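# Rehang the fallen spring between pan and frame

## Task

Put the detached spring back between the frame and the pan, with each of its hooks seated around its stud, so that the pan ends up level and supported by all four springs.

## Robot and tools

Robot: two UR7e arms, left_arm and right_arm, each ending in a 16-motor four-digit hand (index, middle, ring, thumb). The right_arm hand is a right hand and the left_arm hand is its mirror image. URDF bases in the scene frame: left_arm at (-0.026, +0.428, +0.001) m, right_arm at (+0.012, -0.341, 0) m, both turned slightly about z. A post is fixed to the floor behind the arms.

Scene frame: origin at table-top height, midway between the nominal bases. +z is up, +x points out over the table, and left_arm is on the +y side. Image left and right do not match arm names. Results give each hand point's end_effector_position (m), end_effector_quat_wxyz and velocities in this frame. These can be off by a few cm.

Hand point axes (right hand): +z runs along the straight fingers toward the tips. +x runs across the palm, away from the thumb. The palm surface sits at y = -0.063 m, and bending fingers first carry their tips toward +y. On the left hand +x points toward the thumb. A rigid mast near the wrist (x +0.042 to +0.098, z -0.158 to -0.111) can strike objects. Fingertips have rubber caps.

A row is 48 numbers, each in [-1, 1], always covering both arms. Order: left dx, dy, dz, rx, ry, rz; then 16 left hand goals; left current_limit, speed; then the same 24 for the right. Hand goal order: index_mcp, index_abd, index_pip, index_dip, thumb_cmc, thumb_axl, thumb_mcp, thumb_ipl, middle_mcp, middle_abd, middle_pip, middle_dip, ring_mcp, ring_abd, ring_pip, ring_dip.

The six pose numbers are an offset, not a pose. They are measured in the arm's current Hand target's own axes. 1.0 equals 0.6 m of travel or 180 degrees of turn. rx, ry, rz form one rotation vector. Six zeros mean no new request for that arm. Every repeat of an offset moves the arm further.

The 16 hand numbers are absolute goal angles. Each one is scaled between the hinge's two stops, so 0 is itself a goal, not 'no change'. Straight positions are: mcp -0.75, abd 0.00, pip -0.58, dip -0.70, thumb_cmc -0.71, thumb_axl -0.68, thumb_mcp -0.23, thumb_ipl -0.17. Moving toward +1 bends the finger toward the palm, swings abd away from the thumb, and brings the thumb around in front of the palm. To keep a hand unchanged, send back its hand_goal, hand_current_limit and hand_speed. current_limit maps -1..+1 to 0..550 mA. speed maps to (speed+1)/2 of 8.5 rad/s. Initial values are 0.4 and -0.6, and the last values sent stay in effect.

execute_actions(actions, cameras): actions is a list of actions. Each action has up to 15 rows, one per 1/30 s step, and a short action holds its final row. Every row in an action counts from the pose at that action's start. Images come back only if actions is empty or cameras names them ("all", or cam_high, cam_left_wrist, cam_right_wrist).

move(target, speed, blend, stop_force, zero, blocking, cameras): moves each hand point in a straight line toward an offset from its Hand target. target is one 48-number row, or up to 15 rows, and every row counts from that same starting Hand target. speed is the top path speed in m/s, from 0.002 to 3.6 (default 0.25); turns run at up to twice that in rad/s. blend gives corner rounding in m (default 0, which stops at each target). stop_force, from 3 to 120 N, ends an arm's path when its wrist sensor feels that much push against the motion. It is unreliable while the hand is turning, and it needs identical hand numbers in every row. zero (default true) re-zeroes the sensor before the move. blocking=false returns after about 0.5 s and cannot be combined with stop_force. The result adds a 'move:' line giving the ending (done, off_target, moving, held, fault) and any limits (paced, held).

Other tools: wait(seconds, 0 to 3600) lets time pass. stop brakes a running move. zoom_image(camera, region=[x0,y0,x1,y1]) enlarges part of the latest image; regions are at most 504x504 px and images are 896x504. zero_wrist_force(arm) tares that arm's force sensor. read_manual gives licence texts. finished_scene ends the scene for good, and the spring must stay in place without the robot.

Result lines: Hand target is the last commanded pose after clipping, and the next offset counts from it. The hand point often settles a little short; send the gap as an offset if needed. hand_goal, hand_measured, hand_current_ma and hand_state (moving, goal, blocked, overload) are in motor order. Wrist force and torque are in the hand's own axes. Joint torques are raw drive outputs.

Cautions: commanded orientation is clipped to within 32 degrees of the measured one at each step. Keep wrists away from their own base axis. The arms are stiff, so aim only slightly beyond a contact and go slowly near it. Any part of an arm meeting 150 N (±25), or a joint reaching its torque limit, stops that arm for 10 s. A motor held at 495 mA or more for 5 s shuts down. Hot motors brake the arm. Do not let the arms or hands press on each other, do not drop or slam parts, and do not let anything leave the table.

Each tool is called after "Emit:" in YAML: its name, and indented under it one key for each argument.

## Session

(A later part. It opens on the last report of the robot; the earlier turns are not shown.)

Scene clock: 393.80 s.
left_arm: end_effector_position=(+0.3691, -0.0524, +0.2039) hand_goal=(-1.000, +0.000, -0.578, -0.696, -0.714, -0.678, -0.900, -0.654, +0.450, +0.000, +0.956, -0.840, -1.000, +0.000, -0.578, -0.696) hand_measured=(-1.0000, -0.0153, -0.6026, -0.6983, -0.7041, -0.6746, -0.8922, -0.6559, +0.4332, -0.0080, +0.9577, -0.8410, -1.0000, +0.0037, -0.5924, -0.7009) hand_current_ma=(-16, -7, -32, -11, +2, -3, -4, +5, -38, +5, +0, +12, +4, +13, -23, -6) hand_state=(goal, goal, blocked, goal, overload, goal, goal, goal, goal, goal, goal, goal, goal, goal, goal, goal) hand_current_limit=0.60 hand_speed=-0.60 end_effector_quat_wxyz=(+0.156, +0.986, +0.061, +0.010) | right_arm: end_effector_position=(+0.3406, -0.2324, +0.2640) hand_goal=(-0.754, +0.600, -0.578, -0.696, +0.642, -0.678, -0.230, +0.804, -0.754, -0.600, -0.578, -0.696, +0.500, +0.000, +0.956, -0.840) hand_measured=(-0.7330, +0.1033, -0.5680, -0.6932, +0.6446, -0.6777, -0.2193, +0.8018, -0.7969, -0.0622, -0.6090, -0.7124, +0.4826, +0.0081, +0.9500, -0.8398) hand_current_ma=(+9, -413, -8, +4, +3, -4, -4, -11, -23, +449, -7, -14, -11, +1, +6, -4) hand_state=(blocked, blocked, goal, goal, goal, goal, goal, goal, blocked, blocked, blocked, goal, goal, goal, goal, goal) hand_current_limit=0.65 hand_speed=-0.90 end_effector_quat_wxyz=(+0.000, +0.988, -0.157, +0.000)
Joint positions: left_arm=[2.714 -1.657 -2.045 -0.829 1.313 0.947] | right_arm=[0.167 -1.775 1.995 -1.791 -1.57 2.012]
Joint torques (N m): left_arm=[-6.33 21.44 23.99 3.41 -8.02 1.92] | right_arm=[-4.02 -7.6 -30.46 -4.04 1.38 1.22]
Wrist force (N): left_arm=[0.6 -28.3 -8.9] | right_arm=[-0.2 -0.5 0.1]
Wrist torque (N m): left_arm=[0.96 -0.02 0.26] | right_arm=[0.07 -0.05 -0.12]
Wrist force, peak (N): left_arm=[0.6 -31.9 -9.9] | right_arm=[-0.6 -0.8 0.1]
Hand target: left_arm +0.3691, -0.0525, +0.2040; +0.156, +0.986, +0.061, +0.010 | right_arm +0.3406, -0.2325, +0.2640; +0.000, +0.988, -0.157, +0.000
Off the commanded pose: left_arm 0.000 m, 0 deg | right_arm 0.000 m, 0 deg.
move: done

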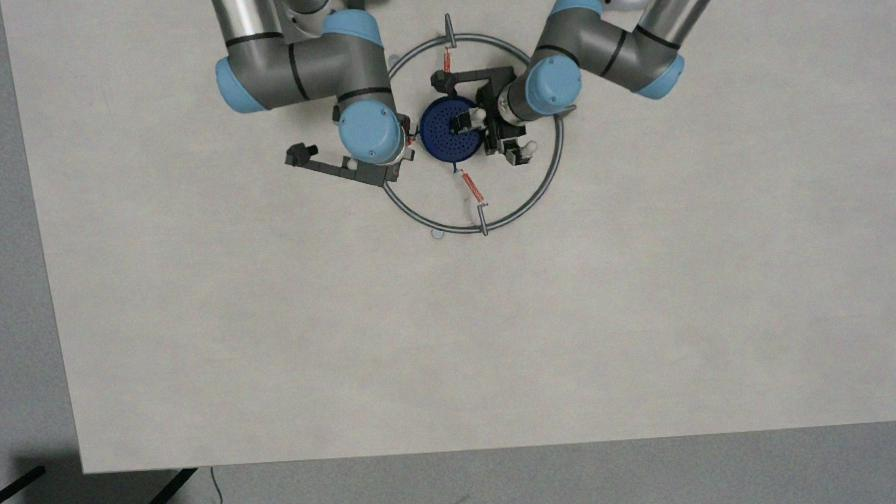

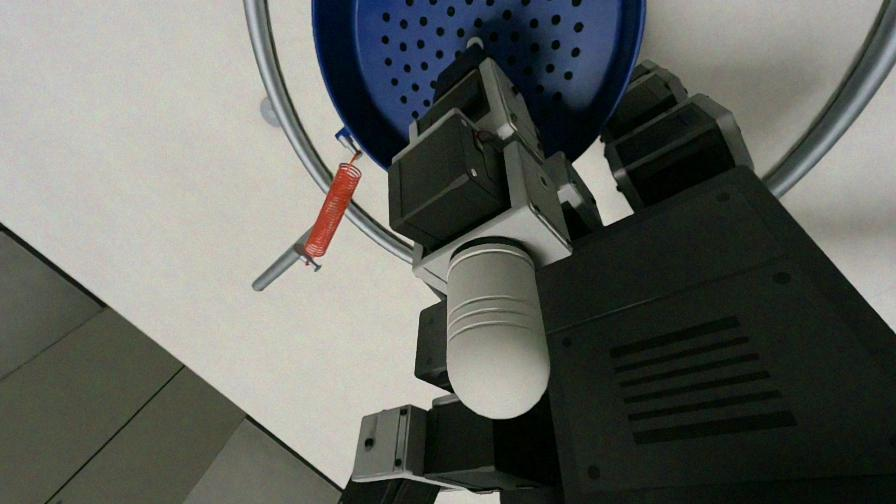

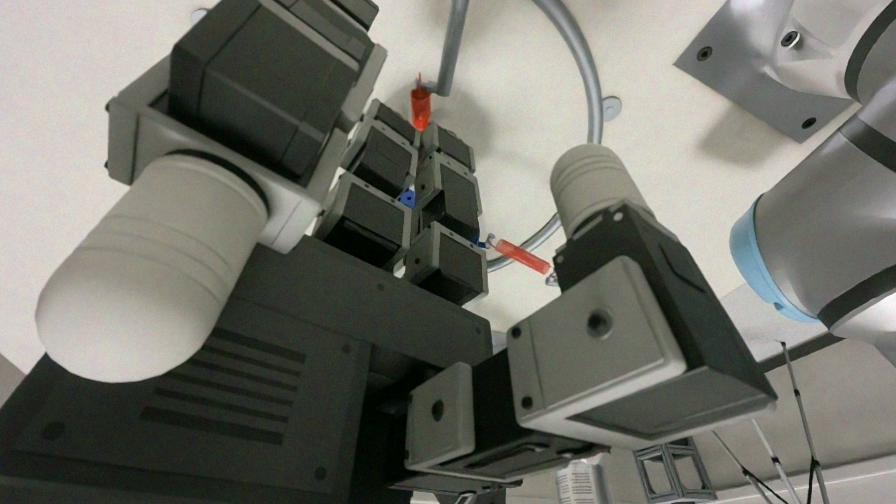

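Emit:
move:
  target: [0, -0.0079, -0.0026, 0, 0, 0, -1.0, 0.0, -0.578, -0.696, -0.714, -0.678, -0.9, -0.654, 0.45, 0.0, 0.956, -0.84, -1.0, 0.0, -0.578, -0.696, 0.6, -0.6, -0.0018, -0.00555, 0, 0, 0, 0, -0.754, 0.6, -0.577, -0.696, 0.643, -0.678, -0.23, 0.805, -0.754, -0.6, -0.577, -0.696, 0.5, 0, 0.956, -0.84, 0.65, -0.9]
  speed: 0.008
  cameras: ["cam_right_wrist"]

Emit:
zoom_image:
  camera: "cam_right_wrist"
  region: [390, 60, 460, 116]

Scene clock: 395.03 s.
left_arm: end_effector_position=(+0.3685, -0.0474, +0.2040) hand_goal=(-1.000, +0.000, -0.578, -0.696, -0.714, -0.678, -0.900, -0.654, +0.450, +0.000, +0.956, -0.840, -1.000, +0.000, -0.578, -0.696) hand_measured=(-1.0000, -0.0153, -0.6001, -0.6996, -0.7029, -0.6756, -0.8922, -0.6569, +0.4332, -0.0080, +0.9589, -0.8410, -1.0000, +0.0023, -0.5872, -0.7009) hand_current_ma=(-6, -15, -25, +1, -3, -8, +5, -5, -41, +0, -7, +8, +8, +11, -11, -6) hand_state=(goal, goal, blocked, goal, overload, goal, goal, goal, goal, goal, goal, goal, goal, goal, goal, goal) hand_current_limit=0.60 hand_speed=-0.60 end_effector_quat_wxyz=(+0.156, +0.986, +0.061, +0.010) | right_arm: end_effector_position=(+0.3406, -0.2289, +0.2640) hand_goal=(-0.754, +0.600, -0.578, -0.696, +0.642, -0.678, -0.230, +0.804, -0.754, -0.600, -0.578, -0.696, +0.500, +0.000, +0.956, -0.840) hand_measured=(-0.7306, +0.1048, -0.5693, -0.6932, +0.6433, -0.6777, -0.2203, +0.8018, -0.7969, -0.0622, -0.6078, -0.7124, +0.4814, +0.0066, +0.9500, -0.8398) hand_current_ma=(+9, -415, -5, -5, +5, -10, -4, -15, -29, +452, -6, -11, -6, -3, +10, +0) hand_state=(blocked, blocked, goal, goal, goal, goal, goal, goal, blocked, blocked, blocked, goal, goal, goal, goal, goal) hand_current_limit=0.65 hand_speed=-0.90 end_effector_quat_wxyz=(+0.000, +0.988, -0.157, +0.000)
Joint positions: left_arm=[2.723 -1.647 -2.055 -0.831 1.312 0.956] | right_arm=[0.175 -1.771 1.992 -1.792 -1.57 2.02]
Joint torques (N m): left_arm=[-5.37 18.87 21.65 2.41 -6.28 2.06] | right_arm=[-4.09 -7.71 -29.43 -4.04 0.9 1.25]
Wrist force (N): left_arm=[1.3 -21.9 -7.2] | right_arm=[-0.4 -0.6 -0.4]
Wrist torque (N m): left_arm=[0.63 0.03 0.10] | right_arm=[0.10 -0.04 -0.13]
Wrist force, peak (N): left_arm=[0.8 -28.7 -8.9] | right_arm=[-0.5 -0.9 0.0]
Hand target: left_arm +0.3685, -0.0475, +0.2040; +0.156, +0.986, +0.061, +0.010 | right_arm +0.3406, -0.2290, +0.2640; +0.000, +0.988, -0.157, +0.000
Off the commanded pose: left_arm 0.000 m, 0 deg | right_arm 0.000 m, 0 deg.
move: done

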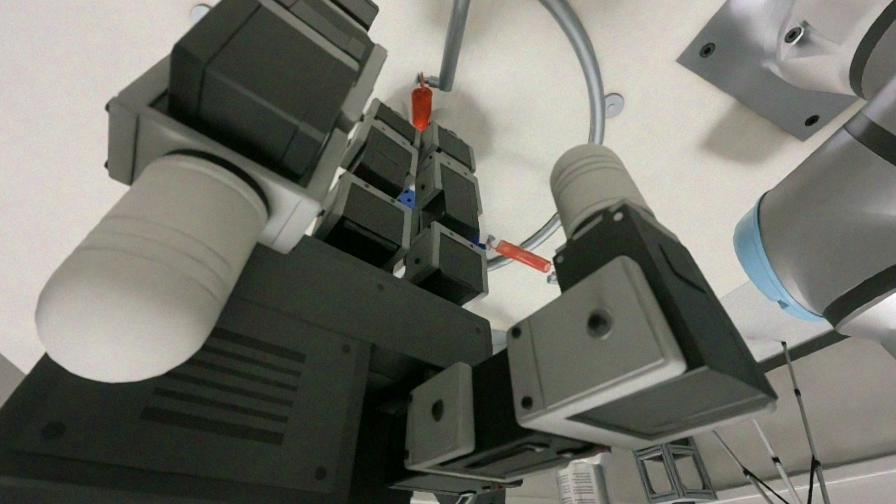

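Scaled by 7.200 from the camera's image (finer frame: 1280x720).

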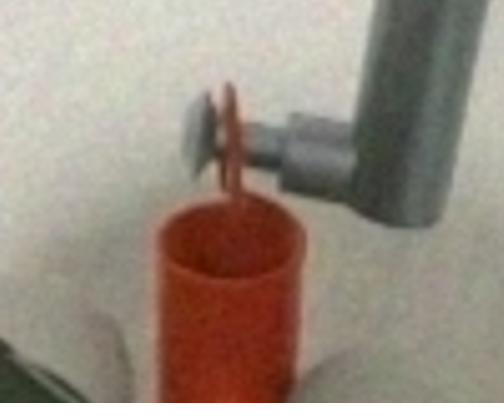

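Emit:
move:
  target: [0, -0.0063, -0.00205, 0, 0, 0, -1.0, 0.0, -0.578, -0.696, -0.714, -0.678, -0.9, -0.654, 0.45, 0.0, 0.956, -0.84, -1.0, 0.0, -0.578, -0.696, 0.6, -0.6, -0.00155, -0.00476, 0, 0, 0, 0, -0.754, 0.6, -0.577, -0.696, 0.643, -0.678, -0.23, 0.805, -0.754, -0.6, -0.577, -0.696, 0.5, 0, 0.956, -0.84, 0.65, -0.9]
  speed: 0.008
  cameras: ["cam_right_wrist"]

Emit:
zoom_image:
  camera: "cam_right_wrist"
  region: [390, 50, 460, 106]

Scene clock: 396.07 s.
left_arm: end_effector_position=(+0.3680, -0.0435, +0.2040) hand_goal=(-1.000, +0.000, -0.578, -0.696, -0.714, -0.678, -0.900, -0.654, +0.450, +0.000, +0.956, -0.840, -1.000, +0.000, -0.578, -0.696) hand_measured=(-1.0000, -0.0139, -0.5936, -0.6996, -0.7041, -0.6746, -0.8922, -0.6569, +0.4332, -0.0080, +0.9589, -0.8410, -0.9995, +0.0037, -0.5795, -0.7009) hand_current_ma=(-14, -20, -14, -2, +1, -1, +5, -10, -33, -2, -2, -3, +6, +5, +9, -8) hand_state=(goal, goal, goal, goal, overload, goal, goal, goal, goal, goal, goal, goal, goal, goal, goal, goal) hand_current_limit=0.60 hand_speed=-0.60 end_effector_quat_wxyz=(+0.156, +0.986, +0.061, +0.010) | right_arm: end_effector_position=(+0.3406, -0.2259, +0.2640) hand_goal=(-0.754, +0.600, -0.578, -0.696, +0.642, -0.678, -0.230, +0.804, -0.754, -0.600, -0.578, -0.696, +0.500, +0.000, +0.956, -0.840) hand_measured=(-0.7245, +0.1033, -0.5680, -0.6932, +0.6446, -0.6777, -0.2203, +0.8018, -0.7921, -0.0622, -0.6052, -0.7124, +0.4826, +0.0066, +0.9500, -0.8410) hand_current_ma=(+11, -415, -6, +6, +2, -6, +0, -3, -22, +443, -5, -6, -2, -6, +2, -6) hand_state=(blocked, blocked, goal, goal, goal, goal, goal, goal, blocked, blocked, blocked, goal, goal, goal, goal, goal) hand_current_limit=0.65 hand_speed=-0.90 end_effector_quat_wxyz=(+0.000, +0.988, -0.157, +0.000)
Joint positions: left_arm=[2.73 -1.64 -2.062 -0.833 1.31 0.964] | right_arm=[0.183 -1.768 1.989 -1.793 -1.57 2.028]
Joint torques (N m): left_arm=[-3.97 19.76 20.46 2.1 -5.9 2.3] | right_arm=[-3.99 -7.91 -29.65 -4.13 -0.12 1.21]
Wrist force (N): left_arm=[2.1 -16.7 -5.6] | right_arm=[-0.3 -0.3 -0.4]
Wrist torque (N m): left_arm=[0.51 0.02 0.03] | right_arm=[0.11 -0.08 -0.11]
Wrist force, peak (N): left_arm=[1.3 -22.1 -7.1] | right_arm=[-0.3 -0.8 -0.3]
Hand target: left_arm +0.3680, -0.0436, +0.2040; +0.156, +0.986, +0.061, +0.010 | right_arm +0.3406, -0.2260, +0.2640; +0.000, +0.988, -0.157, +0.000
Off the commanded pose: left_arm 0.000 m, 0 deg | right_arm 0.000 m, 0 deg.
move: done

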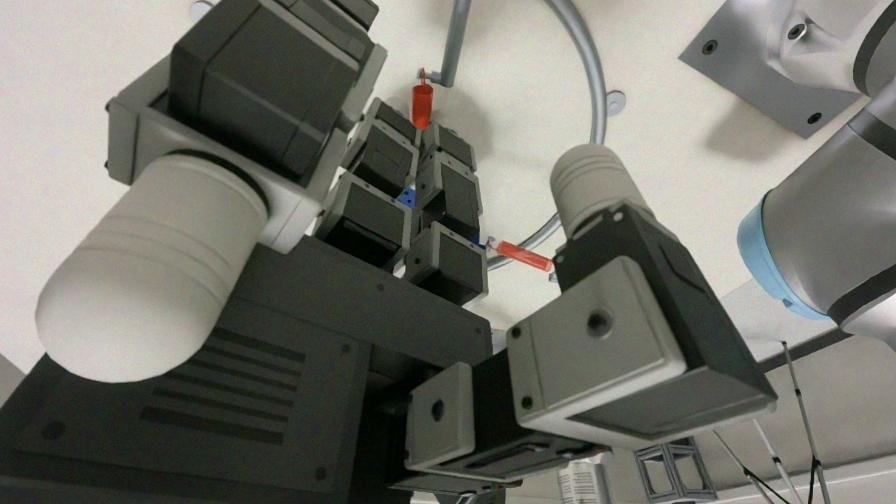

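Scaled by 7.200 from the camera's image (finer frame: 1280x720).

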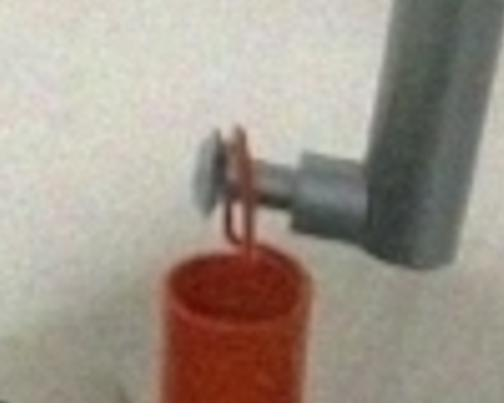

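Emit:
move:
  target: [0, -0.0079, -0.0026, 0, 0, 0, -1.0, 0.0, -0.578, -0.696, -0.714, -0.678, -0.9, -0.654, 0.45, 0.0, 0.956, -0.84, -1.0, 0.0, -0.578, -0.696, 0.6, -0.6, -0.00103, -0.00317, 0, 0, 0, 0, -0.754, 0.6, -0.577, -0.696, 0.643, -0.678, -0.23, 0.805, -0.754, -0.6, -0.577, -0.696, 0.5, 0, 0.956, -0.84, 0.65, -0.9]
  speed: 0.008
  cameras: ["cam_right_wrist"]

Emit:
zoom_image:
  camera: "cam_right_wrist"
  region: [390, 50, 460, 106]

Scene clock: 397.23 s.
left_arm: end_effector_position=(+0.3674, -0.0385, +0.2040) hand_goal=(-1.000, +0.000, -0.578, -0.696, -0.714, -0.678, -0.900, -0.654, +0.450, +0.000, +0.956, -0.840, -1.000, +0.000, -0.578, -0.696) hand_measured=(-1.0000, -0.0124, -0.5898, -0.6983, -0.7029, -0.6746, -0.8912, -0.6559, +0.4332, -0.0080, +0.9577, -0.8410, -0.9971, +0.0037, -0.5808, -0.7009) hand_current_ma=(-2, -7, -1, +2, +6, -2, +15, -3, -35, +5, -3, +3, +11, +4, +0, -3) hand_state=(goal, goal, goal, goal, overload, goal, goal, goal, goal, goal, goal, goal, goal, goal, goal, goal) hand_current_limit=0.60 hand_speed=-0.60 end_effector_quat_wxyz=(+0.156, +0.986, +0.061, +0.010) | right_arm: end_effector_position=(+0.3406, -0.2239, +0.2640) hand_goal=(-0.754, +0.600, -0.578, -0.696, +0.642, -0.678, -0.230, +0.804, -0.754, -0.600, -0.578, -0.696, +0.500, +0.000, +0.956, -0.840) hand_measured=(-0.7245, +0.1033, -0.5693, -0.6920, +0.6446, -0.6777, -0.2193, +0.8018, -0.7921, -0.0622, -0.6065, -0.7136, +0.4802, +0.0066, +0.9500, -0.8410) hand_current_ma=(+16, -417, -1, +8, +1, -12, -5, -8, -20, +443, -8, -12, -13, -3, +6, -4) hand_state=(blocked, blocked, goal, goal, goal, goal, goal, goal, blocked, blocked, blocked, goal, goal, goal, goal, goal) hand_current_limit=0.65 hand_speed=-0.90 end_effector_quat_wxyz=(+0.000, +0.988, -0.157, +0.000)
Joint positions: left_arm=[2.739 -1.631 -2.072 -0.836 1.309 0.973] | right_arm=[0.188 -1.765 1.987 -1.793 -1.57 2.033]
Joint torques (N m): left_arm=[-2.56 19.96 19.84 1.5 -5.09 2.24] | right_arm=[0.64 -6.03 -31.12 -4.2 -1.4 1.76]
Wrist force (N): left_arm=[1.4 -12.8 -4.5] | right_arm=[-0.3 -0.6 0.1]
Wrist torque (N m): left_arm=[0.44 0.09 -0.05] | right_arm=[0.04 -0.11 -0.11]
Wrist force, peak (N): left_arm=[2.1 -16.9 -5.9] | right_arm=[-0.7 -0.8 -0.3]
Hand target: left_arm +0.3674, -0.0386, +0.2040; +0.156, +0.986, +0.061, +0.010 | right_arm +0.3406, -0.2240, +0.2640; +0.000, +0.988, -0.157, +0.000
Off the commanded pose: left_arm 0.000 m, 0 deg | right_arm 0.000 m, 0 deg.
move: done

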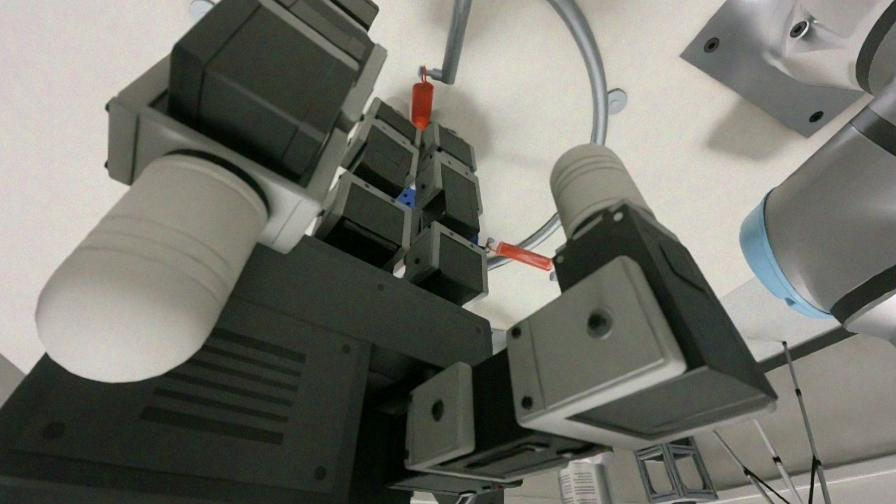

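Scaled by 7.200 from the camera's image (finer frame: 1280x720).

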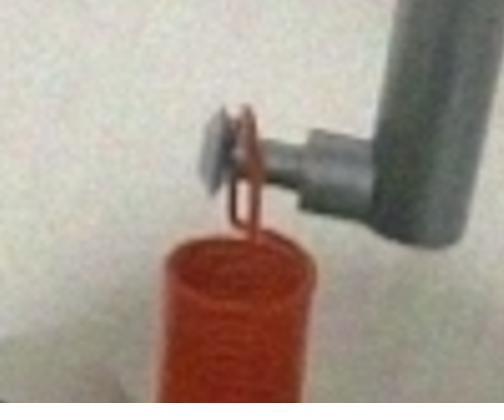

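Emit:
move:
  target: [0, 0, 0, 0, 0, 0, -1.0, 0.0, -0.578, -0.696, -0.714, -0.678, -0.9, -0.654, 0.45, 0.0, 0.956, -0.84, -1.0, 0.0, -0.578, -0.696, 0.6, -0.6, 0, 0, 0, 0, 0, 0, -0.754, 0.2, -0.577, -0.696, 0.643, -0.678, -0.23, 0.805, -0.754, -0.2, -0.577, -0.696, 0.5, 0, 0.956, -0.84, 0.65, -0.93]
  cameras: []

Emit:
wait:
  seconds: 0.5
  cameras: ["cam_right_wrist"]

Emit:
zoom_image:
  camera: "cam_right_wrist"
  region: [390, 50, 460, 106]

Scene clock: 398.37 s.
left_arm: end_effector_position=(+0.3674, -0.0386, +0.2040) hand_goal=(-1.000, +0.000, -0.578, -0.696, -0.714, -0.678, -0.900, -0.654, +0.450, +0.000, +0.956, -0.840, -1.000, +0.000, -0.578, -0.696) hand_measured=(-1.0000, -0.0124, -0.5898, -0.6971, -0.7029, -0.6746, -0.8932, -0.6559, +0.4320, -0.0065, +0.9589, -0.8410, -0.9971, +0.0037, -0.5808, -0.7009) hand_current_ma=(-8, -14, -18, +5, +10, -10, +3, -3, -33, +5, +2, +3, +1, -7, +6, +2) hand_state=(goal, goal, goal, goal, overload, goal, goal, goal, goal, goal, goal, goal, goal, goal, goal, goal) hand_current_limit=0.60 hand_speed=-0.60 end_effector_quat_wxyz=(+0.156, +0.986, +0.061, +0.010) | right_arm: end_effector_position=(+0.3406, -0.2240, +0.2640) hand_goal=(-0.754, +0.200, -0.578, -0.696, +0.642, -0.678, -0.230, +0.804, -0.754, -0.200, -0.578, -0.696, +0.500, +0.000, +0.956, -0.840) hand_measured=(-0.7257, +0.1048, -0.5680, -0.6932, +0.6446, -0.6777, -0.2203, +0.8009, -0.7921, -0.0622, -0.6052, -0.7124, +0.4814, +0.0066, +0.9500, -0.8410) hand_current_ma=(+9, -259, -8, +6, +9, -11, -9, -6, -20, +293, -6, -12, -3, +4, +4, +0) hand_state=(blocked, moving, goal, goal, goal, goal, goal, goal, blocked, moving, blocked, goal, goal, goal, goal, goal) hand_current_limit=0.65 hand_speed=-0.93 end_effector_quat_wxyz=(+0.000, +0.988, -0.157, +0.000)
Joint positions: left_arm=[2.739 -1.631 -2.071 -0.836 1.309 0.973] | right_arm=[0.188 -1.765 1.987 -1.793 -1.57 2.033]
Joint torques (N m): left_arm=[-9.12 14.67 36.08 5.15 -2.29 -1.83] | right_arm=[-6.92 -19.4 -20.72 -3.25 -2.23 -2.17]
Wrist force (N): left_arm=[1.3 -13.1 -4.5] | right_arm=[-0.5 -0.6 -0.4]
Wrist torque (N m): left_arm=[0.41 0.09 -0.04] | right_arm=[0.07 -0.07 -0.12]
Wrist force, peak (N): left_arm=[1.3 -13.2 -4.5] | right_arm=[-0.8 -0.8 -0.2]
Hand target: left_arm +0.3674, -0.0386, +0.2040; +0.156, +0.986, +0.061, +0.010 | right_arm +0.3406, -0.2240, +0.2640; +0.000, +0.988, -0.157, +0.000
Off the commanded pose: left_arm 0.000 m, 0 deg | right_arm 0.000 m, 0 deg.
move: done

Scene clock: 398.87 s.
left_arm: end_effector_position=(+0.3674, -0.0386, +0.2040) hand_goal=(-1.000, +0.000, -0.578, -0.696, -0.714, -0.678, -0.900, -0.654, +0.450, +0.000, +0.956, -0.840, -1.000, +0.000, -0.578, -0.696) hand_measured=(-1.0000, -0.0109, -0.5898, -0.6996, -0.7029, -0.6746, -0.8922, -0.6559, +0.4332, -0.0080, +0.9577, -0.8410, -0.9959, +0.0023, -0.5795, -0.6996) hand_current_ma=(-4, -18, -8, +6, -5, -7, +10, +3, -20, -3, -3, +7, +6, +14, -3, -4) hand_state=(goal, goal, goal, goal, overload, goal, goal, goal, goal, goal, goal, goal, goal, goal, goal, goal) hand_current_limit=0.60 hand_speed=-0.60 end_effector_quat_wxyz=(+0.156, +0.986, +0.061, +0.010) | right_arm: end_effector_position=(+0.3406, -0.2240, +0.2640) hand_goal=(-0.754, +0.200, -0.578, -0.696, +0.642, -0.678, -0.230, +0.804, -0.754, -0.200, -0.578, -0.696, +0.500, +0.000, +0.956, -0.840) hand_measured=(-0.7245, +0.1048, -0.5693, -0.6932, +0.6433, -0.6777, -0.2203, +0.8028, -0.7921, -0.0607, -0.6052, -0.7136, +0.4814, +0.0066, +0.9500, -0.8398) hand_current_ma=(+13, -131, -2, +11, +6, -13, -4, -7, -17, +151, -21, -14, -2, -4, +2, +0) hand_state=(blocked, moving, goal, goal, goal, goal, goal, goal, blocked, moving, blocked, goal, goal, goal, goal, goal) hand_current_limit=0.65 hand_speed=-0.93 end_effector_quat_wxyz=(+0.000, +0.988, -0.157, +0.000)
Joint positions: left_arm=[2.739 -1.631 -2.071 -0.836 1.309 0.973] | right_arm=[0.188 -1.765 1.987 -1.793 -1.57 2.033]
Joint torques (N m): left_arm=[-8.06 15.41 36.43 6.03 -2.37 -1.73] | right_arm=[-6.91 -21.43 -19.55 -2.93 -2.37 -2.31]
Wrist force (N): left_arm=[1.2 -13.0 -4.3] | right_arm=[-0.3 -0.7 -0.2]
Wrist torque (N m): left_arm=[0.40 0.10 -0.05] | right_arm=[0.05 -0.09 -0.12]
Wrist force, peak (N): left_arm=[1.3 -13.1 -4.5] | right_arm=[-0.7 -0.8 -0.3]
Hand target: left_arm +0.3674, -0.0386, +0.2040; +0.156, +0.986, +0.061, +0.010 | right_arm +0.3406, -0.2240, +0.2640; +0.000, +0.988, -0.157, +0.000
Off the commanded pose: left_arm 0.000 m, 0 deg | right_arm 0.000 m, 0 deg.
wait: 0.50 s; at rest by 0.17 s

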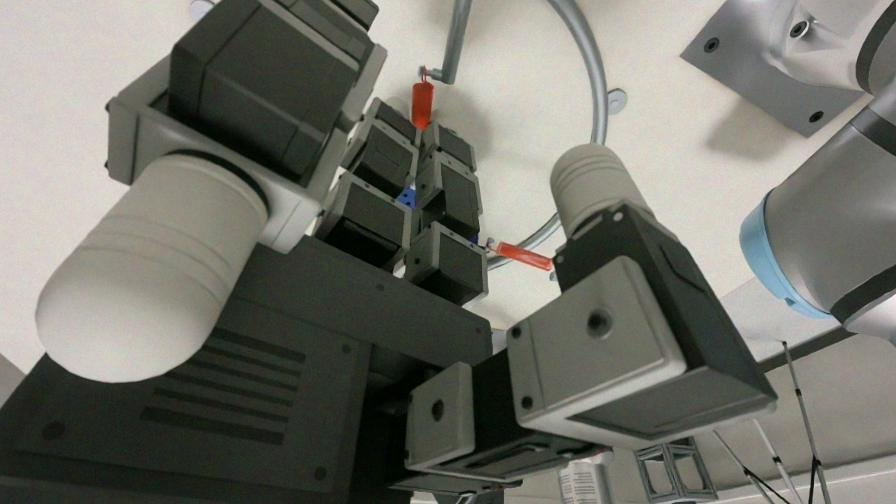

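Scaled by 7.200 from the camera's image (finer frame: 1280x720).

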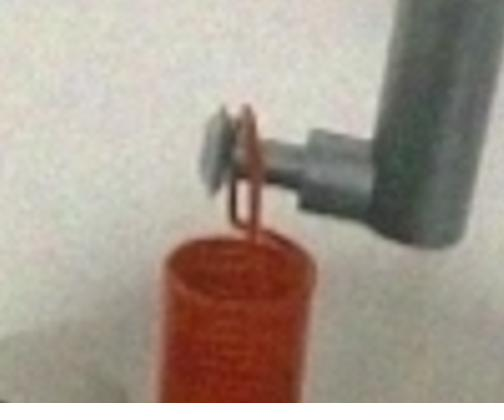

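Emit:
move:
  target: [0, 0, 0, 0, 0, 0, -1.0, 0.0, -0.578, -0.696, -0.714, -0.678, -0.9, -0.654, 0.45, 0.0, 0.956, -0.84, -1.0, 0.0, -0.578, -0.696, 0.6, -0.6, -0.00155, -0.00476, 0, 0, 0, 0, -0.754, 0.2, -0.577, -0.696, 0.643, -0.678, -0.23, 0.805, -0.754, -0.2, -0.577, -0.696, 0.5, 0, 0.956, -0.84, 0.65, -0.93]
  speed: 0.008
  cameras: ["cam_right_wrist"]

Emit:
zoom_image:
  camera: "cam_right_wrist"
  region: [390, 50, 460, 106]

Scene clock: 399.73 s.
left_arm: end_effector_position=(+0.3674, -0.0386, +0.2040) hand_goal=(-1.000, +0.000, -0.578, -0.696, -0.714, -0.678, -0.900, -0.654, +0.450, +0.000, +0.956, -0.840, -1.000, +0.000, -0.578, -0.696) hand_measured=(-1.0000, -0.0109, -0.5885, -0.6983, -0.7029, -0.6746, -0.8922, -0.6559, +0.4320, -0.0080, +0.9577, -0.8410, -0.9971, +0.0037, -0.5808, -0.6996) hand_current_ma=(-4, -17, -13, +4, +1, -8, -1, +1, -39, -5, +0, +0, +6, -2, -5, -1) hand_state=(goal, goal, goal, goal, overload, goal, goal, goal, goal, goal, goal, goal, goal, goal, goal, goal) hand_current_limit=0.60 hand_speed=-0.60 end_effector_quat_wxyz=(+0.156, +0.986, +0.061, +0.010) | right_arm: end_effector_position=(+0.3406, -0.2209, +0.2640) hand_goal=(-0.754, +0.200, -0.578, -0.696, +0.642, -0.678, -0.230, +0.804, -0.754, -0.200, -0.578, -0.696, +0.500, +0.000, +0.956, -0.840) hand_measured=(-0.7197, +0.1004, -0.5654, -0.6932, +0.6446, -0.6777, -0.2193, +0.8028, -0.7860, -0.0593, -0.6026, -0.7124, +0.4814, +0.0081, +0.9500, -0.8398) hand_current_ma=(+17, -44, -5, +5, -2, -5, -7, -15, -15, +68, -10, -22, -8, -1, -2, +5) hand_state=(blocked, blocked, goal, goal, goal, goal, goal, goal, blocked, blocked, blocked, goal, goal, goal, goal, goal) hand_current_limit=0.65 hand_speed=-0.93 end_effector_quat_wxyz=(+0.000, +0.988, -0.157, +0.000)
Joint positions: left_arm=[2.739 -1.631 -2.071 -0.836 1.309 0.973] | right_arm=[0.195 -1.762 1.984 -1.794 -1.57 2.04]
Joint torques (N m): left_arm=[-9.25 14.71 36.11 5.88 -2.28 -1.74] | right_arm=[-5.16 -9.57 -28.75 -4.01 -2.07 0.83]
Wrist force (N): left_arm=[1.5 -13.2 -4.7] | right_arm=[-0.3 -0.5 0.0]
Wrist torque (N m): left_arm=[0.43 0.07 -0.03] | right_arm=[0.01 -0.08 -0.12]
Wrist force, peak (N): left_arm=[1.5 -13.4 -4.3] | right_arm=[-0.5 -0.8 -0.3]
Hand target: left_arm +0.3674, -0.0386, +0.2040; +0.156, +0.986, +0.061, +0.010 | right_arm +0.3406, -0.2210, +0.2640; +0.000, +0.988, -0.157, +0.000
Off the commanded pose: left_arm 0.000 m, 0 deg | right_arm 0.000 m, 0 deg.
move: done

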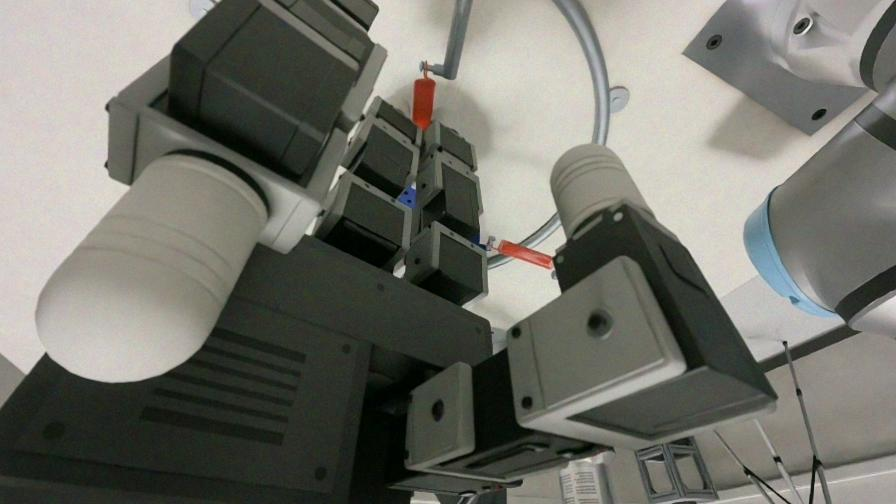

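Scaled by 7.200 from the camera's image (finer frame: 1280x720).

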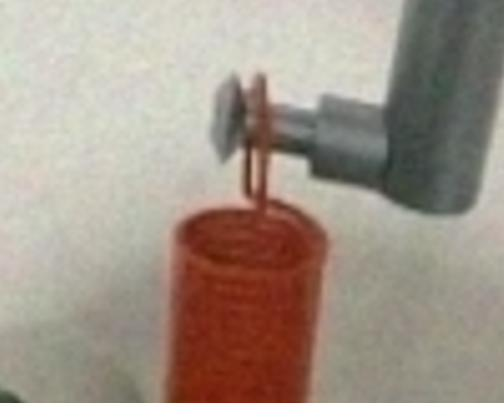

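Emit:
move:
  target: [0, 0, 0, 0, 0, 0, -1.0, 0.0, -0.578, -0.696, -0.714, -0.678, -0.9, -0.654, 0.45, 0.0, 0.956, -0.84, -1.0, 0.0, -0.578, -0.696, 0.6, -0.6, 0, 0, 0, 0, 0, 0, -0.754, 0.05, -0.577, -0.696, 0.643, -0.678, -0.23, 0.805, -0.754, -0.03, -0.577, -0.696, 0.5, 0, 0.956, -0.84, 0.65, -0.95]
  cameras: []

Emit:
wait:
  seconds: 0.7
  cameras: ["cam_right_wrist"]

Emit:
zoom_image:
  camera: "cam_right_wrist"
  region: [390, 50, 460, 106]

Scene clock: 400.47 s.
left_arm: end_effector_position=(+0.3674, -0.0386, +0.2040) hand_goal=(-1.000, +0.000, -0.578, -0.696, -0.714, -0.678, -0.900, -0.654, +0.450, +0.000, +0.956, -0.840, -1.000, +0.000, -0.578, -0.696) hand_measured=(-1.0000, -0.0109, -0.5885, -0.6983, -0.7029, -0.6756, -0.8922, -0.6559, +0.4332, -0.0080, +0.9589, -0.8398, -0.9971, +0.0037, -0.5808, -0.7009) hand_current_ma=(-4, -19, -20, -2, +5, -4, -2, +5, -37, +13, -5, +7, +9, -4, -5, -5) hand_state=(goal, goal, goal, goal, overload, goal, goal, goal, goal, goal, goal, goal, goal, goal, goal, goal) hand_current_limit=0.60 hand_speed=-0.60 end_effector_quat_wxyz=(+0.156, +0.986, +0.061, +0.010) | right_arm: end_effector_position=(+0.3406, -0.2210, +0.2640) hand_goal=(-0.754, +0.050, -0.578, -0.696, +0.642, -0.678, -0.230, +0.804, -0.754, -0.030, -0.578, -0.696, +0.500, +0.000, +0.956, -0.840) hand_measured=(-0.7197, +0.0931, -0.5641, -0.6932, +0.6446, -0.6777, -0.2203, +0.8018, -0.7728, -0.0622, -0.5949, -0.7098, +0.4814, +0.0066, +0.9500, -0.8410) hand_current_ma=(+21, -9, -10, +4, +0, -9, -5, -4, -7, +7, -8, -10, -13, -2, +10, -7) hand_state=(blocked, moving, goal, goal, goal, goal, goal, goal, goal, moving, goal, goal, goal, goal, goal, goal) hand_current_limit=0.65 hand_speed=-0.95 end_effector_quat_wxyz=(+0.000, +0.988, -0.157, +0.000)
Joint positions: left_arm=[2.739 -1.631 -2.071 -0.836 1.309 0.973] | right_arm=[0.195 -1.762 1.984 -1.794 -1.57 2.04]
Joint torques (N m): left_arm=[-8.8 14.7 35.91 5.93 -2.16 -1.63] | right_arm=[-7.87 -22.42 -19.41 -2.78 -2.07 -2.25]
Wrist force (N): left_arm=[1.4 -13.1 -4.5] | right_arm=[-0.2 -0.8 0.2]
Wrist torque (N m): left_arm=[0.41 0.09 -0.03] | right_arm=[0.00 -0.08 -0.11]
Wrist force, peak (N): left_arm=[1.5 -13.3 -4.6] | right_arm=[-0.4 -0.9 -0.3]
Hand target: left_arm +0.3674, -0.0386, +0.2040; +0.156, +0.986, +0.061, +0.010 | right_arm +0.3406, -0.2210, +0.2640; +0.000, +0.988, -0.157, +0.000
Off the commanded pose: left_arm 0.000 m, 0 deg | right_arm 0.000 m, 0 deg.
move: done

Scene clock: 401.17 s.
left_arm: end_effector_position=(+0.3674, -0.0386, +0.2040) hand_goal=(-1.000, +0.000, -0.578, -0.696, -0.714, -0.678, -0.900, -0.654, +0.450, +0.000, +0.956, -0.840, -1.000, +0.000, -0.578, -0.696) hand_measured=(-1.0000, -0.0124, -0.5872, -0.6983, -0.7029, -0.6746, -0.8922, -0.6559, +0.4332, -0.0080, +0.9589, -0.8398, -0.9971, +0.0037, -0.5795, -0.7009) hand_current_ma=(-11, -14, +3, +2, +7, -6, -2, +6, -29, +5, -4, +3, +2, +8, +4, +3) hand_state=(goal, goal, goal, goal, overload, goal, goal, goal, goal, goal, goal, goal, goal, goal, goal, goal) hand_current_limit=0.60 hand_speed=-0.60 end_effector_quat_wxyz=(+0.156, +0.986, +0.061, +0.010) | right_arm: end_effector_position=(+0.3406, -0.2210, +0.2640) hand_goal=(-0.754, +0.050, -0.578, -0.696, +0.642, -0.678, -0.230, +0.804, -0.754, -0.030, -0.578, -0.696, +0.500, +0.000, +0.956, -0.840) hand_measured=(-0.7366, +0.0594, -0.5654, -0.6932, +0.6446, -0.6777, -0.2193, +0.8018, -0.7571, -0.0417, -0.5898, -0.7085, +0.4814, +0.0066, +0.9500, -0.8398) hand_current_ma=(+9, -10, +1, +12, -2, -5, -7, -4, +4, -10, -3, -9, -10, -12, +15, -8) hand_state=(goal, goal, goal, goal, goal, goal, goal, goal, goal, goal, goal, goal, goal, goal, goal, goal) hand_current_limit=0.65 hand_speed=-0.95 end_effector_quat_wxyz=(+0.000, +0.988, -0.157, +0.000)
Joint positions: left_arm=[2.739 -1.631 -2.071 -0.836 1.309 0.973] | right_arm=[0.195 -1.762 1.984 -1.794 -1.57 2.04]
Joint torques (N m): left_arm=[-9.1 14.17 36.74 5.97 -2.17 -1.56] | right_arm=[-8.18 -23.16 -18.77 -1.69 -2.14 -2.26]
Wrist force (N): left_arm=[1.3 -13.0 -4.6] | right_arm=[-0.2 -0.8 0.2]
Wrist torque (N m): left_arm=[0.43 0.08 -0.04] | right_arm=[0.02 -0.07 -0.10]
Wrist force, peak (N): left_arm=[1.3 -13.2 -4.6] | right_arm=[-0.2 -1.5 0.4]
Hand target: left_arm +0.3674, -0.0386, +0.2040; +0.156, +0.986, +0.061, +0.010 | right_arm +0.3406, -0.2210, +0.2640; +0.000, +0.988, -0.157, +0.000
Off the commanded pose: left_arm 0.000 m, 0 deg | right_arm 0.000 m, 0 deg.
wait: 0.70 s; at rest by 0.53 s

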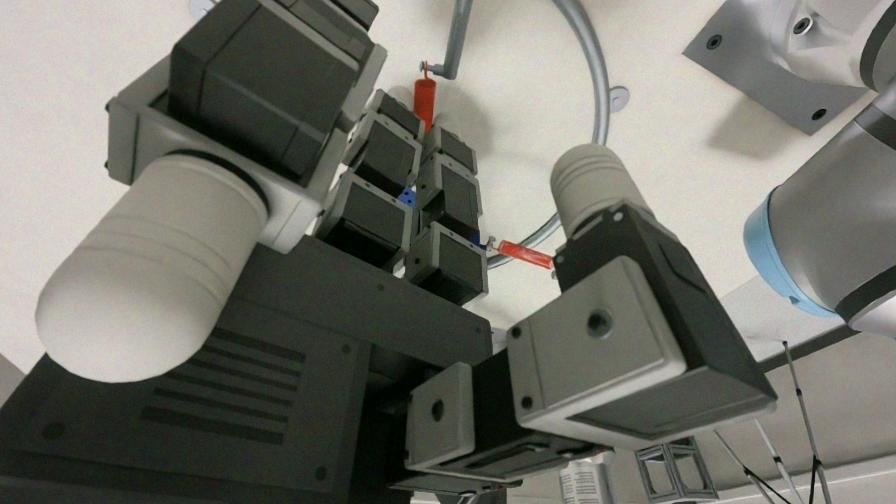

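Scaled by 7.200 from the camera's image (finer frame: 1280x720).

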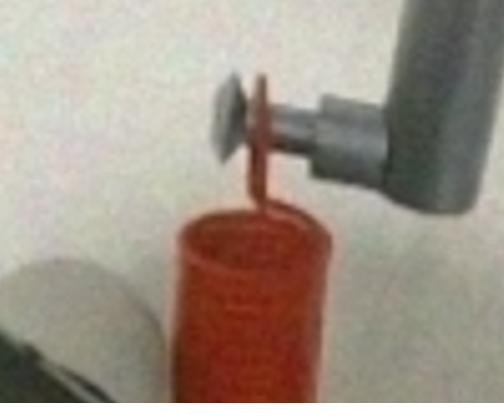

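Emit:
move:
  target: [0, 0, 0, 0, 0, 0, -1.0, 0.0, -0.578, -0.696, -0.714, -0.678, -0.9, -0.654, 0.45, 0.0, 0.956, -0.84, -1.0, 0.0, -0.578, -0.696, 0.6, -0.6, 0, 0, 0, 0, 0, 0, -0.754, -0.12, -0.577, -0.696, 0.643, -0.678, -0.23, 0.805, -0.754, 0.12, -0.577, -0.696, 0.5, 0, 0.956, -0.84, 0.4, -0.9]
  cameras: []

Emit:
wait:
  seconds: 0.5
  cameras: []

Emit:
move:
  target: [0, 0, 0, 0, 0, 0, -1.0, 0.0, -0.578, -0.696, -0.714, -0.678, -0.9, -0.654, 0.45, 0.0, 0.956, -0.84, -1.0, 0.0, -0.578, -0.696, 0.6, -0.6, 0, 0, -0.08, 0, 0, 0, -0.754, -0.12, -0.577, -0.696, 0.643, -0.678, -0.23, 0.805, -0.754, 0.12, -0.577, -0.696, 0.5, 0, 0.956, -0.84, 0.4, -0.9]
  speed: 0.03
  stop_force: 4
  cameras: ["all"]

Emit:
zoom_image:
  camera: "cam_right_wrist"
  region: [360, 40, 480, 136]

Scene clock: 402.33 s.
left_arm: end_effector_position=(+0.3674, -0.0386, +0.2040) hand_goal=(-1.000, +0.000, -0.578, -0.696, -0.714, -0.678, -0.900, -0.654, +0.450, +0.000, +0.956, -0.840, -1.000, +0.000, -0.578, -0.696) hand_measured=(-1.0000, -0.0109, -0.5872, -0.6983, -0.7029, -0.6746, -0.8922, -0.6559, +0.4332, -0.0080, +0.9589, -0.8410, -0.9971, +0.0037, -0.5808, -0.6996) hand_current_ma=(-8, -17, +0, +3, -7, -9, +12, +0, -36, +11, -2, -3, +2, +5, -1, -6) hand_state=(goal, goal, goal, goal, overload, goal, goal, goal, goal, goal, goal, goal, goal, goal, goal, goal) hand_current_limit=0.60 hand_speed=-0.60 end_effector_quat_wxyz=(+0.156, +0.986, +0.061, +0.010) | right_arm: end_effector_position=(+0.3406, -0.2210, +0.2640) hand_goal=(-0.754, -0.120, -0.578, -0.696, +0.642, -0.678, -0.230, +0.804, -0.754, +0.120, -0.578, -0.696, +0.500, +0.000, +0.956, -0.840) hand_measured=(-0.7354, -0.1047, -0.5654, -0.6932, +0.6433, -0.6777, -0.2203, +0.8018, -0.7571, +0.1019, -0.5859, -0.7073, +0.4814, +0.0066, +0.9500, -0.8398) hand_current_ma=(+18, -2, +2, +6, +0, -7, +1, -1, +2, -16, +3, -13, -2, -5, +8, -4) hand_state=(goal, goal, goal, goal, goal, goal, goal, goal, goal, goal, goal, goal, goal, goal, goal, goal) hand_current_limit=0.40 hand_speed=-0.90 end_effector_quat_wxyz=(+0.000, +0.988, -0.157, +0.000)
Joint positions: left_arm=[2.739 -1.631 -2.071 -0.836 1.309 0.973] | right_arm=[0.195 -1.762 1.984 -1.794 -1.57 2.04]
Joint torques (N m): left_arm=[-10.01 16.04 36.79 5.93 -2.29 -1.56] | right_arm=[-8.15 -23.54 -18.11 -0.98 -2.3 -2.23]
Wrist force (N): left_arm=[1.4 -13.0 -4.5] | right_arm=[0.0 -0.8 0.4]
Wrist torque (N m): left_arm=[0.42 0.08 -0.03] | right_arm=[0.01 -0.10 -0.08]
Wrist force, peak (N): left_arm=[1.3 -13.2 -4.4] | right_arm=[0.0 -1.2 0.2]
Hand target: left_arm +0.3674, -0.0386, +0.2040; +0.156, +0.986, +0.061, +0.010 | right_arm +0.3406, -0.2210, +0.2640; +0.000, +0.988, -0.157, +0.000
Off the commanded pose: left_arm 0.000 m, 0 deg | right_arm 0.000 m, 0 deg.
move: done

Scene clock: 402.83 s.
left_arm: end_effector_position=(+0.3674, -0.0386, +0.2040) hand_goal=(-1.000, +0.000, -0.578, -0.696, -0.714, -0.678, -0.900, -0.654, +0.450, +0.000, +0.956, -0.840, -1.000, +0.000, -0.578, -0.696) hand_measured=(-1.0000, -0.0109, -0.5872, -0.6996, -0.7029, -0.6756, -0.8922, -0.6559, +0.4332, -0.0080, +0.9589, -0.8410, -0.9971, +0.0037, -0.5808, -0.7009) hand_current_ma=(-9, -7, -12, +0, -1, -4, +10, -6, -33, +10, -6, +14, +16, +0, -1, -2) hand_state=(goal, goal, goal, goal, overload, goal, goal, goal, goal, goal, goal, goal, goal, goal, goal, goal) hand_current_limit=0.60 hand_speed=-0.60 end_effector_quat_wxyz=(+0.156, +0.986, +0.061, +0.010) | right_arm: end_effector_position=(+0.3406, -0.2210, +0.2640) hand_goal=(-0.754, -0.120, -0.578, -0.696, +0.642, -0.678, -0.230, +0.804, -0.754, +0.120, -0.578, -0.696, +0.500, +0.000, +0.956, -0.840) hand_measured=(-0.7366, -0.1062, -0.5654, -0.6932, +0.6446, -0.6777, -0.2203, +0.8018, -0.7571, +0.1033, -0.5859, -0.7073, +0.4814, +0.0066, +0.9500, -0.8398) hand_current_ma=(+3, -5, -5, -2, +6, -12, -2, -12, +0, -7, -4, -8, -6, -10, +0, -1) hand_state=(goal, goal, goal, goal, goal, goal, goal, goal, goal, goal, goal, goal, goal, goal, goal, goal) hand_current_limit=0.40 hand_speed=-0.90 end_effector_quat_wxyz=(+0.000, +0.988, -0.157, +0.000)
Joint positions: left_arm=[2.739 -1.631 -2.071 -0.836 1.309 0.973] | right_arm=[0.195 -1.762 1.984 -1.794 -1.57 2.04]
Joint torques (N m): left_arm=[-9.58 14.57 36.93 5.79 -2.37 -1.62] | right_arm=[-8.04 -23.38 -18.61 -1.07 -2.21 -2.23]
Wrist force (N): left_arm=[1.3 -12.9 -4.5] | right_arm=[-0.3 -0.7 0.3]
Wrist torque (N m): left_arm=[0.44 0.10 -0.05] | right_arm=[0.02 -0.06 -0.11]
Wrist force, peak (N): left_arm=[1.3 -13.2 -4.6] | right_arm=[0.0 -1.2 0.2]
Hand target: left_arm +0.3674, -0.0386, +0.2040; +0.156, +0.986, +0.061, +0.010 | right_arm +0.3406, -0.2210, +0.2640; +0.000, +0.988, -0.157, +0.000
Off the commanded pose: left_arm 0.000 m, 0 deg | right_arm 0.000 m, 0 deg.
wait: 0.50 s; at rest by 0.17 s

Scene clock: 405.43 s.
left_arm: end_effector_position=(+0.3674, -0.0386, +0.2040) hand_goal=(-1.000, +0.000, -0.578, -0.696, -0.714, -0.678, -0.900, -0.654, +0.450, +0.000, +0.956, -0.840, -1.000, +0.000, -0.578, -0.696) hand_measured=(-1.0000, -0.0124, -0.5872, -0.6983, -0.7029, -0.6746, -0.8922, -0.6569, +0.4332, -0.0080, +0.9589, -0.8398, -0.9971, +0.0037, -0.5795, -0.7009) hand_current_ma=(-6, -10, -6, +5, +9, +1, +3, +2, -36, -3, +6, +3, +1, +11, +7, -5) hand_state=(goal, goal, goal, goal, overload, goal, goal, goal, goal, goal, goal, goal, goal, goal, goal, goal) hand_current_limit=0.60 hand_speed=-0.60 end_effector_quat_wxyz=(+0.156, +0.986, +0.061, +0.010) | right_arm: end_effector_position=(+0.3406, -0.2210, +0.3120) hand_goal=(-0.754, -0.120, -0.578, -0.696, +0.642, -0.678, -0.230, +0.804, -0.754, +0.120, -0.578, -0.696, +0.500, +0.000, +0.956, -0.840) hand_measured=(-0.7366, -0.1062, -0.5654, -0.6932, +0.6446, -0.6777, -0.2203, +0.8028, -0.7571, +0.1033, -0.5847, -0.7073, +0.4814, +0.0066, +0.9500, -0.8410) hand_current_ma=(+10, -7, -4, +3, +8, -1, -5, -7, +5, -9, +0, -7, -8, +2, +7, +1) hand_state=(goal, goal, goal, goal, goal, goal, goal, goal, goal, goal, goal, goal, goal, goal, goal, goal) hand_current_limit=0.40 hand_speed=-0.90 end_effector_quat_wxyz=(+0.000, +0.988, -0.157, +0.000)
Joint positions: left_arm=[2.739 -1.631 -2.071 -0.836 1.309 0.973] | right_arm=[0.195 -1.781 1.875 -1.666 -1.57 2.04]
Joint torques (N m): left_arm=[-7.91 15.36 36.07 5.72 -2.26 -1.55] | right_arm=[-8.61 -3.36 -14.58 -3.87 -1.43 -2.09]
Wrist force (N): left_arm=[1.5 -13.1 -4.5] | right_arm=[-0.3 -0.8 0.2]
Wrist torque (N m): left_arm=[0.40 0.07 -0.03] | right_arm=[0.02 -0.07 -0.13]
Wrist force, peak (N): left_arm=[1.5 -13.3 -4.5] | right_arm=[-0.3 -1.0 0.5]
Hand target: left_arm +0.3674, -0.0386, +0.2040; +0.156, +0.986, +0.061, +0.010 | right_arm +0.3406, -0.2210, +0.3120; +0.000, +0.988, -0.157, +0.000
Off the commanded pose: left_arm 0.000 m, 0 deg | right_arm 0.000 m, 0 deg.
move: done

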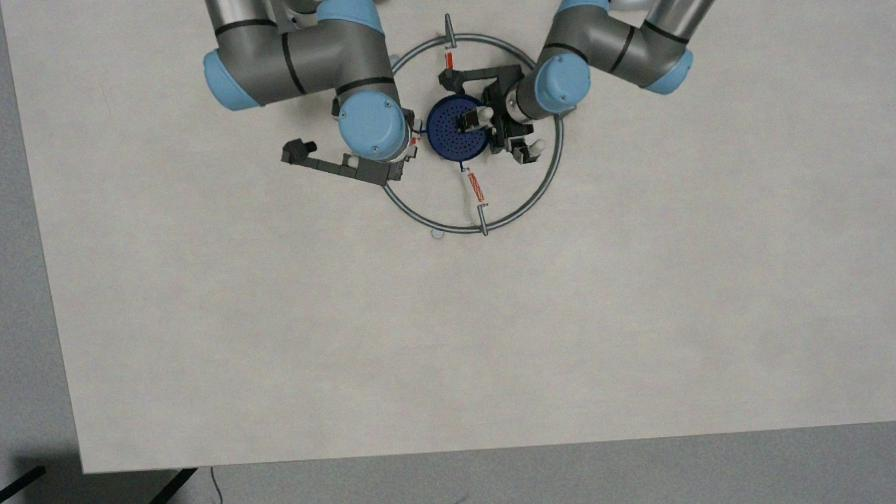

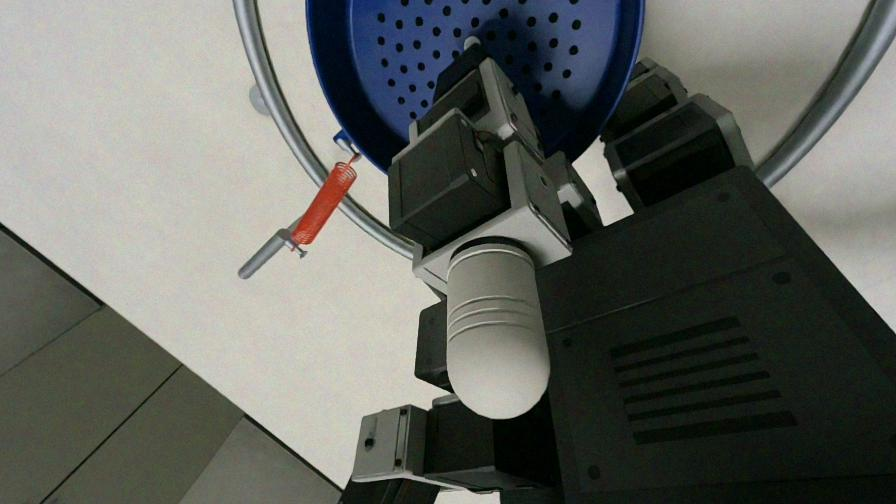

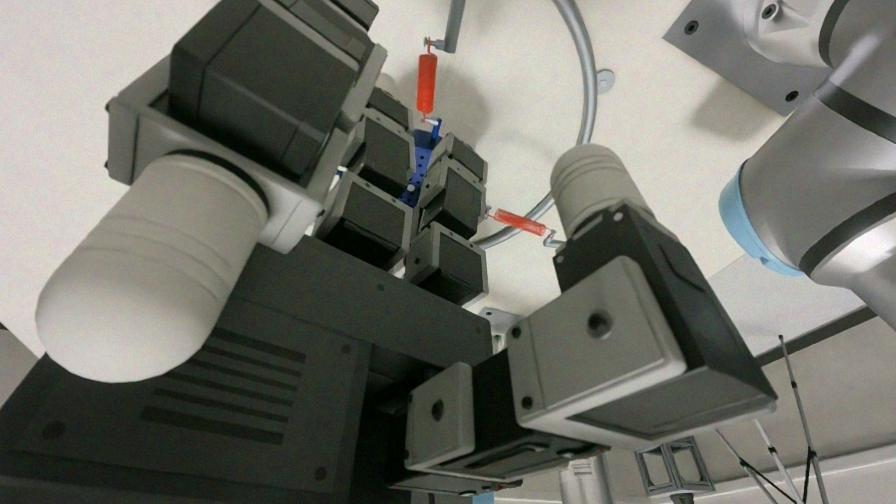

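Scaled by 4.200 from the camera's image (finer frame: 1280x720).

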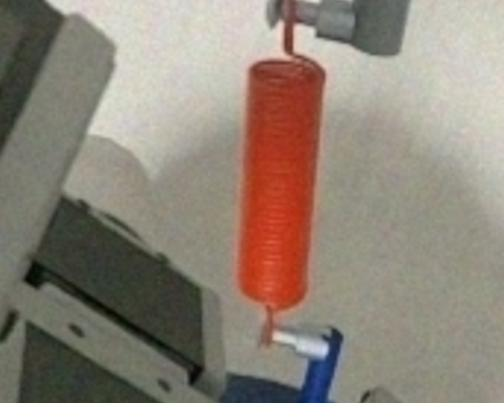

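Emit:
move:
  target: [0, -0.0316, -0.0103, 0, 0, 0, -1.0, 0.0, -0.578, -0.696, -0.714, -0.678, -0.9, -0.654, 0.45, 0.0, 0.956, -0.84, -1.0, 0.0, -0.578, -0.696, 0.6, -0.6, 0.0258, 0.0793, -0.1667, 0, 0, 0, -0.754, -0.12, -0.577, -0.696, 0.643, -0.678, -0.23, 0.805, -0.754, 0.12, -0.577, -0.696, 0.5, 0, 0.956, -0.84, 0.4, -0.9]
  speed: 0.06
  cameras: ["all"]

Emit:
zoom_image:
  camera: "cam_high"
  region: [360, 20, 600, 240]

Scene clock: 407.97 s.
left_arm: end_effector_position=(+0.3649, -0.0187, +0.2040) hand_goal=(-1.000, +0.000, -0.578, -0.696, -0.714, -0.678, -0.900, -0.654, +0.450, +0.000, +0.956, -0.840, -1.000, +0.000, -0.578, -0.696) hand_measured=(-0.9983, -0.0080, -0.5757, -0.6983, -0.7041, -0.6746, -0.8922, -0.6569, +0.4332, -0.0080, +0.9577, -0.8410, -0.9959, +0.0023, -0.5808, -0.7009) hand_current_ma=(+1, -10, +2, +9, +0, -2, +13, +2, -32, +6, -6, -2, +10, +10, +3, -4) hand_state=(goal, goal, goal, goal, overload, goal, goal, goal, goal, goal, goal, goal, goal, goal, goal, goal) hand_current_limit=0.60 hand_speed=-0.60 end_effector_quat_wxyz=(+0.156, +0.986, +0.061, +0.010) | right_arm: end_effector_position=(+0.3405, -0.2712, +0.4120) hand_goal=(-0.754, -0.120, -0.578, -0.696, +0.642, -0.678, -0.230, +0.804, -0.754, +0.120, -0.578, -0.696, +0.500, +0.000, +0.956, -0.840) hand_measured=(-0.7378, -0.1062, -0.5654, -0.6932, +0.6433, -0.6767, -0.2203, +0.8018, -0.7571, +0.1033, -0.5834, -0.7073, +0.4814, +0.0066, +0.9512, -0.8398) hand_current_ma=(+6, -3, +3, +12, +5, -8, -2, -8, -3, -7, -2, -12, -10, -7, +5, -5) hand_state=(goal, goal, goal, goal, goal, goal, goal, goal, goal, goal, goal, goal, goal, goal, goal, goal) hand_current_limit=0.40 hand_speed=-0.90 end_effector_quat_wxyz=(+0.000, +0.988, -0.157, +0.000)
Joint positions: left_arm=[2.777 -1.593 -2.108 -0.847 1.302 1.012] | right_arm=[0.067 -1.824 1.651 -1.399 -1.57 1.912]
Joint torques (N m): left_arm=[-3.66 14.15 25.47 1.44 -2.3 -0.77] | right_arm=[6.55 -6.73 -14.65 -4.02 1.97 2.44]
Wrist force (N): left_arm=[0.0 -0.1 -0.4] | right_arm=[-0.1 -0.6 0.0]
Wrist torque (N m): left_arm=[0.06 0.13 -0.13] | right_arm=[0.06 -0.11 0.08]
Wrist force, peak (N): left_arm=[1.4 -13.2 -4.7] | right_arm=[-0.1 -1.1 0.7]
Hand target: left_arm +0.3649, -0.0188, +0.2040; +0.156, +0.986, +0.061, +0.010 | right_arm +0.3405, -0.2711, +0.4120; +0.000, +0.988, -0.157, +0.000
Off the commanded pose: left_arm 0.000 m, 0 deg | right_arm 0.000 m, 0 deg.
move: done

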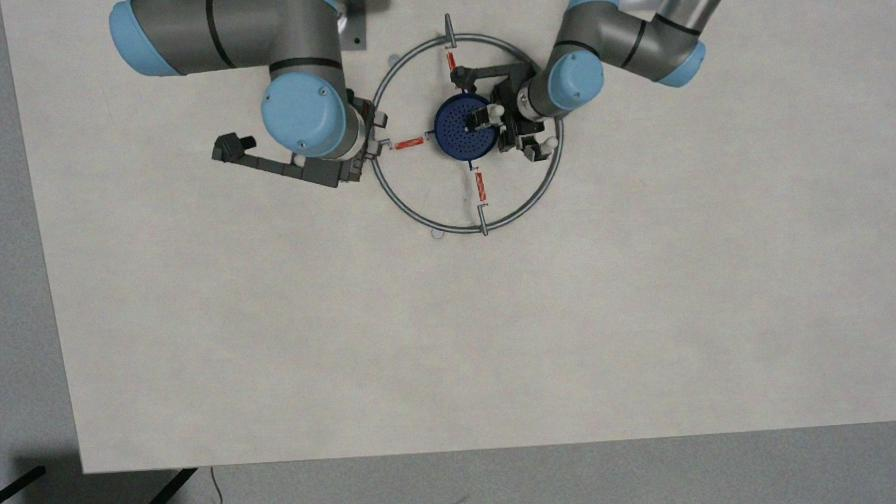

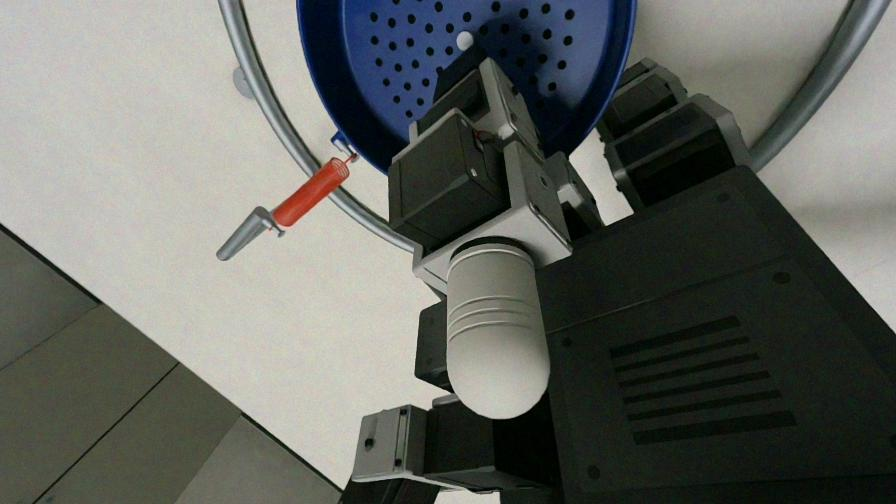

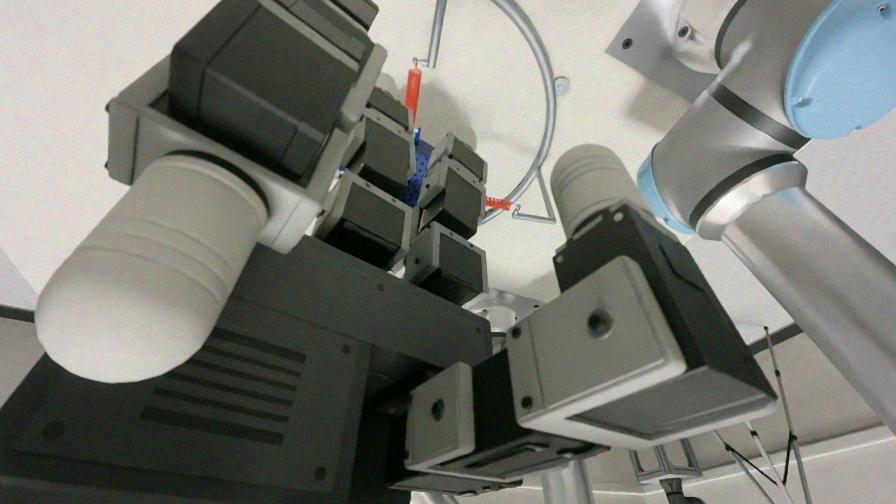

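Scaled by 2.100 from the camera's image (finer frame: 1280x720).

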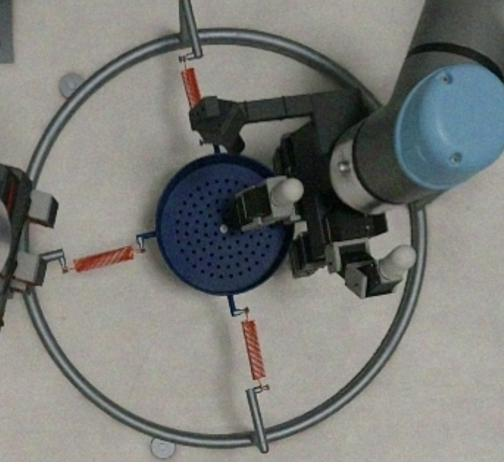

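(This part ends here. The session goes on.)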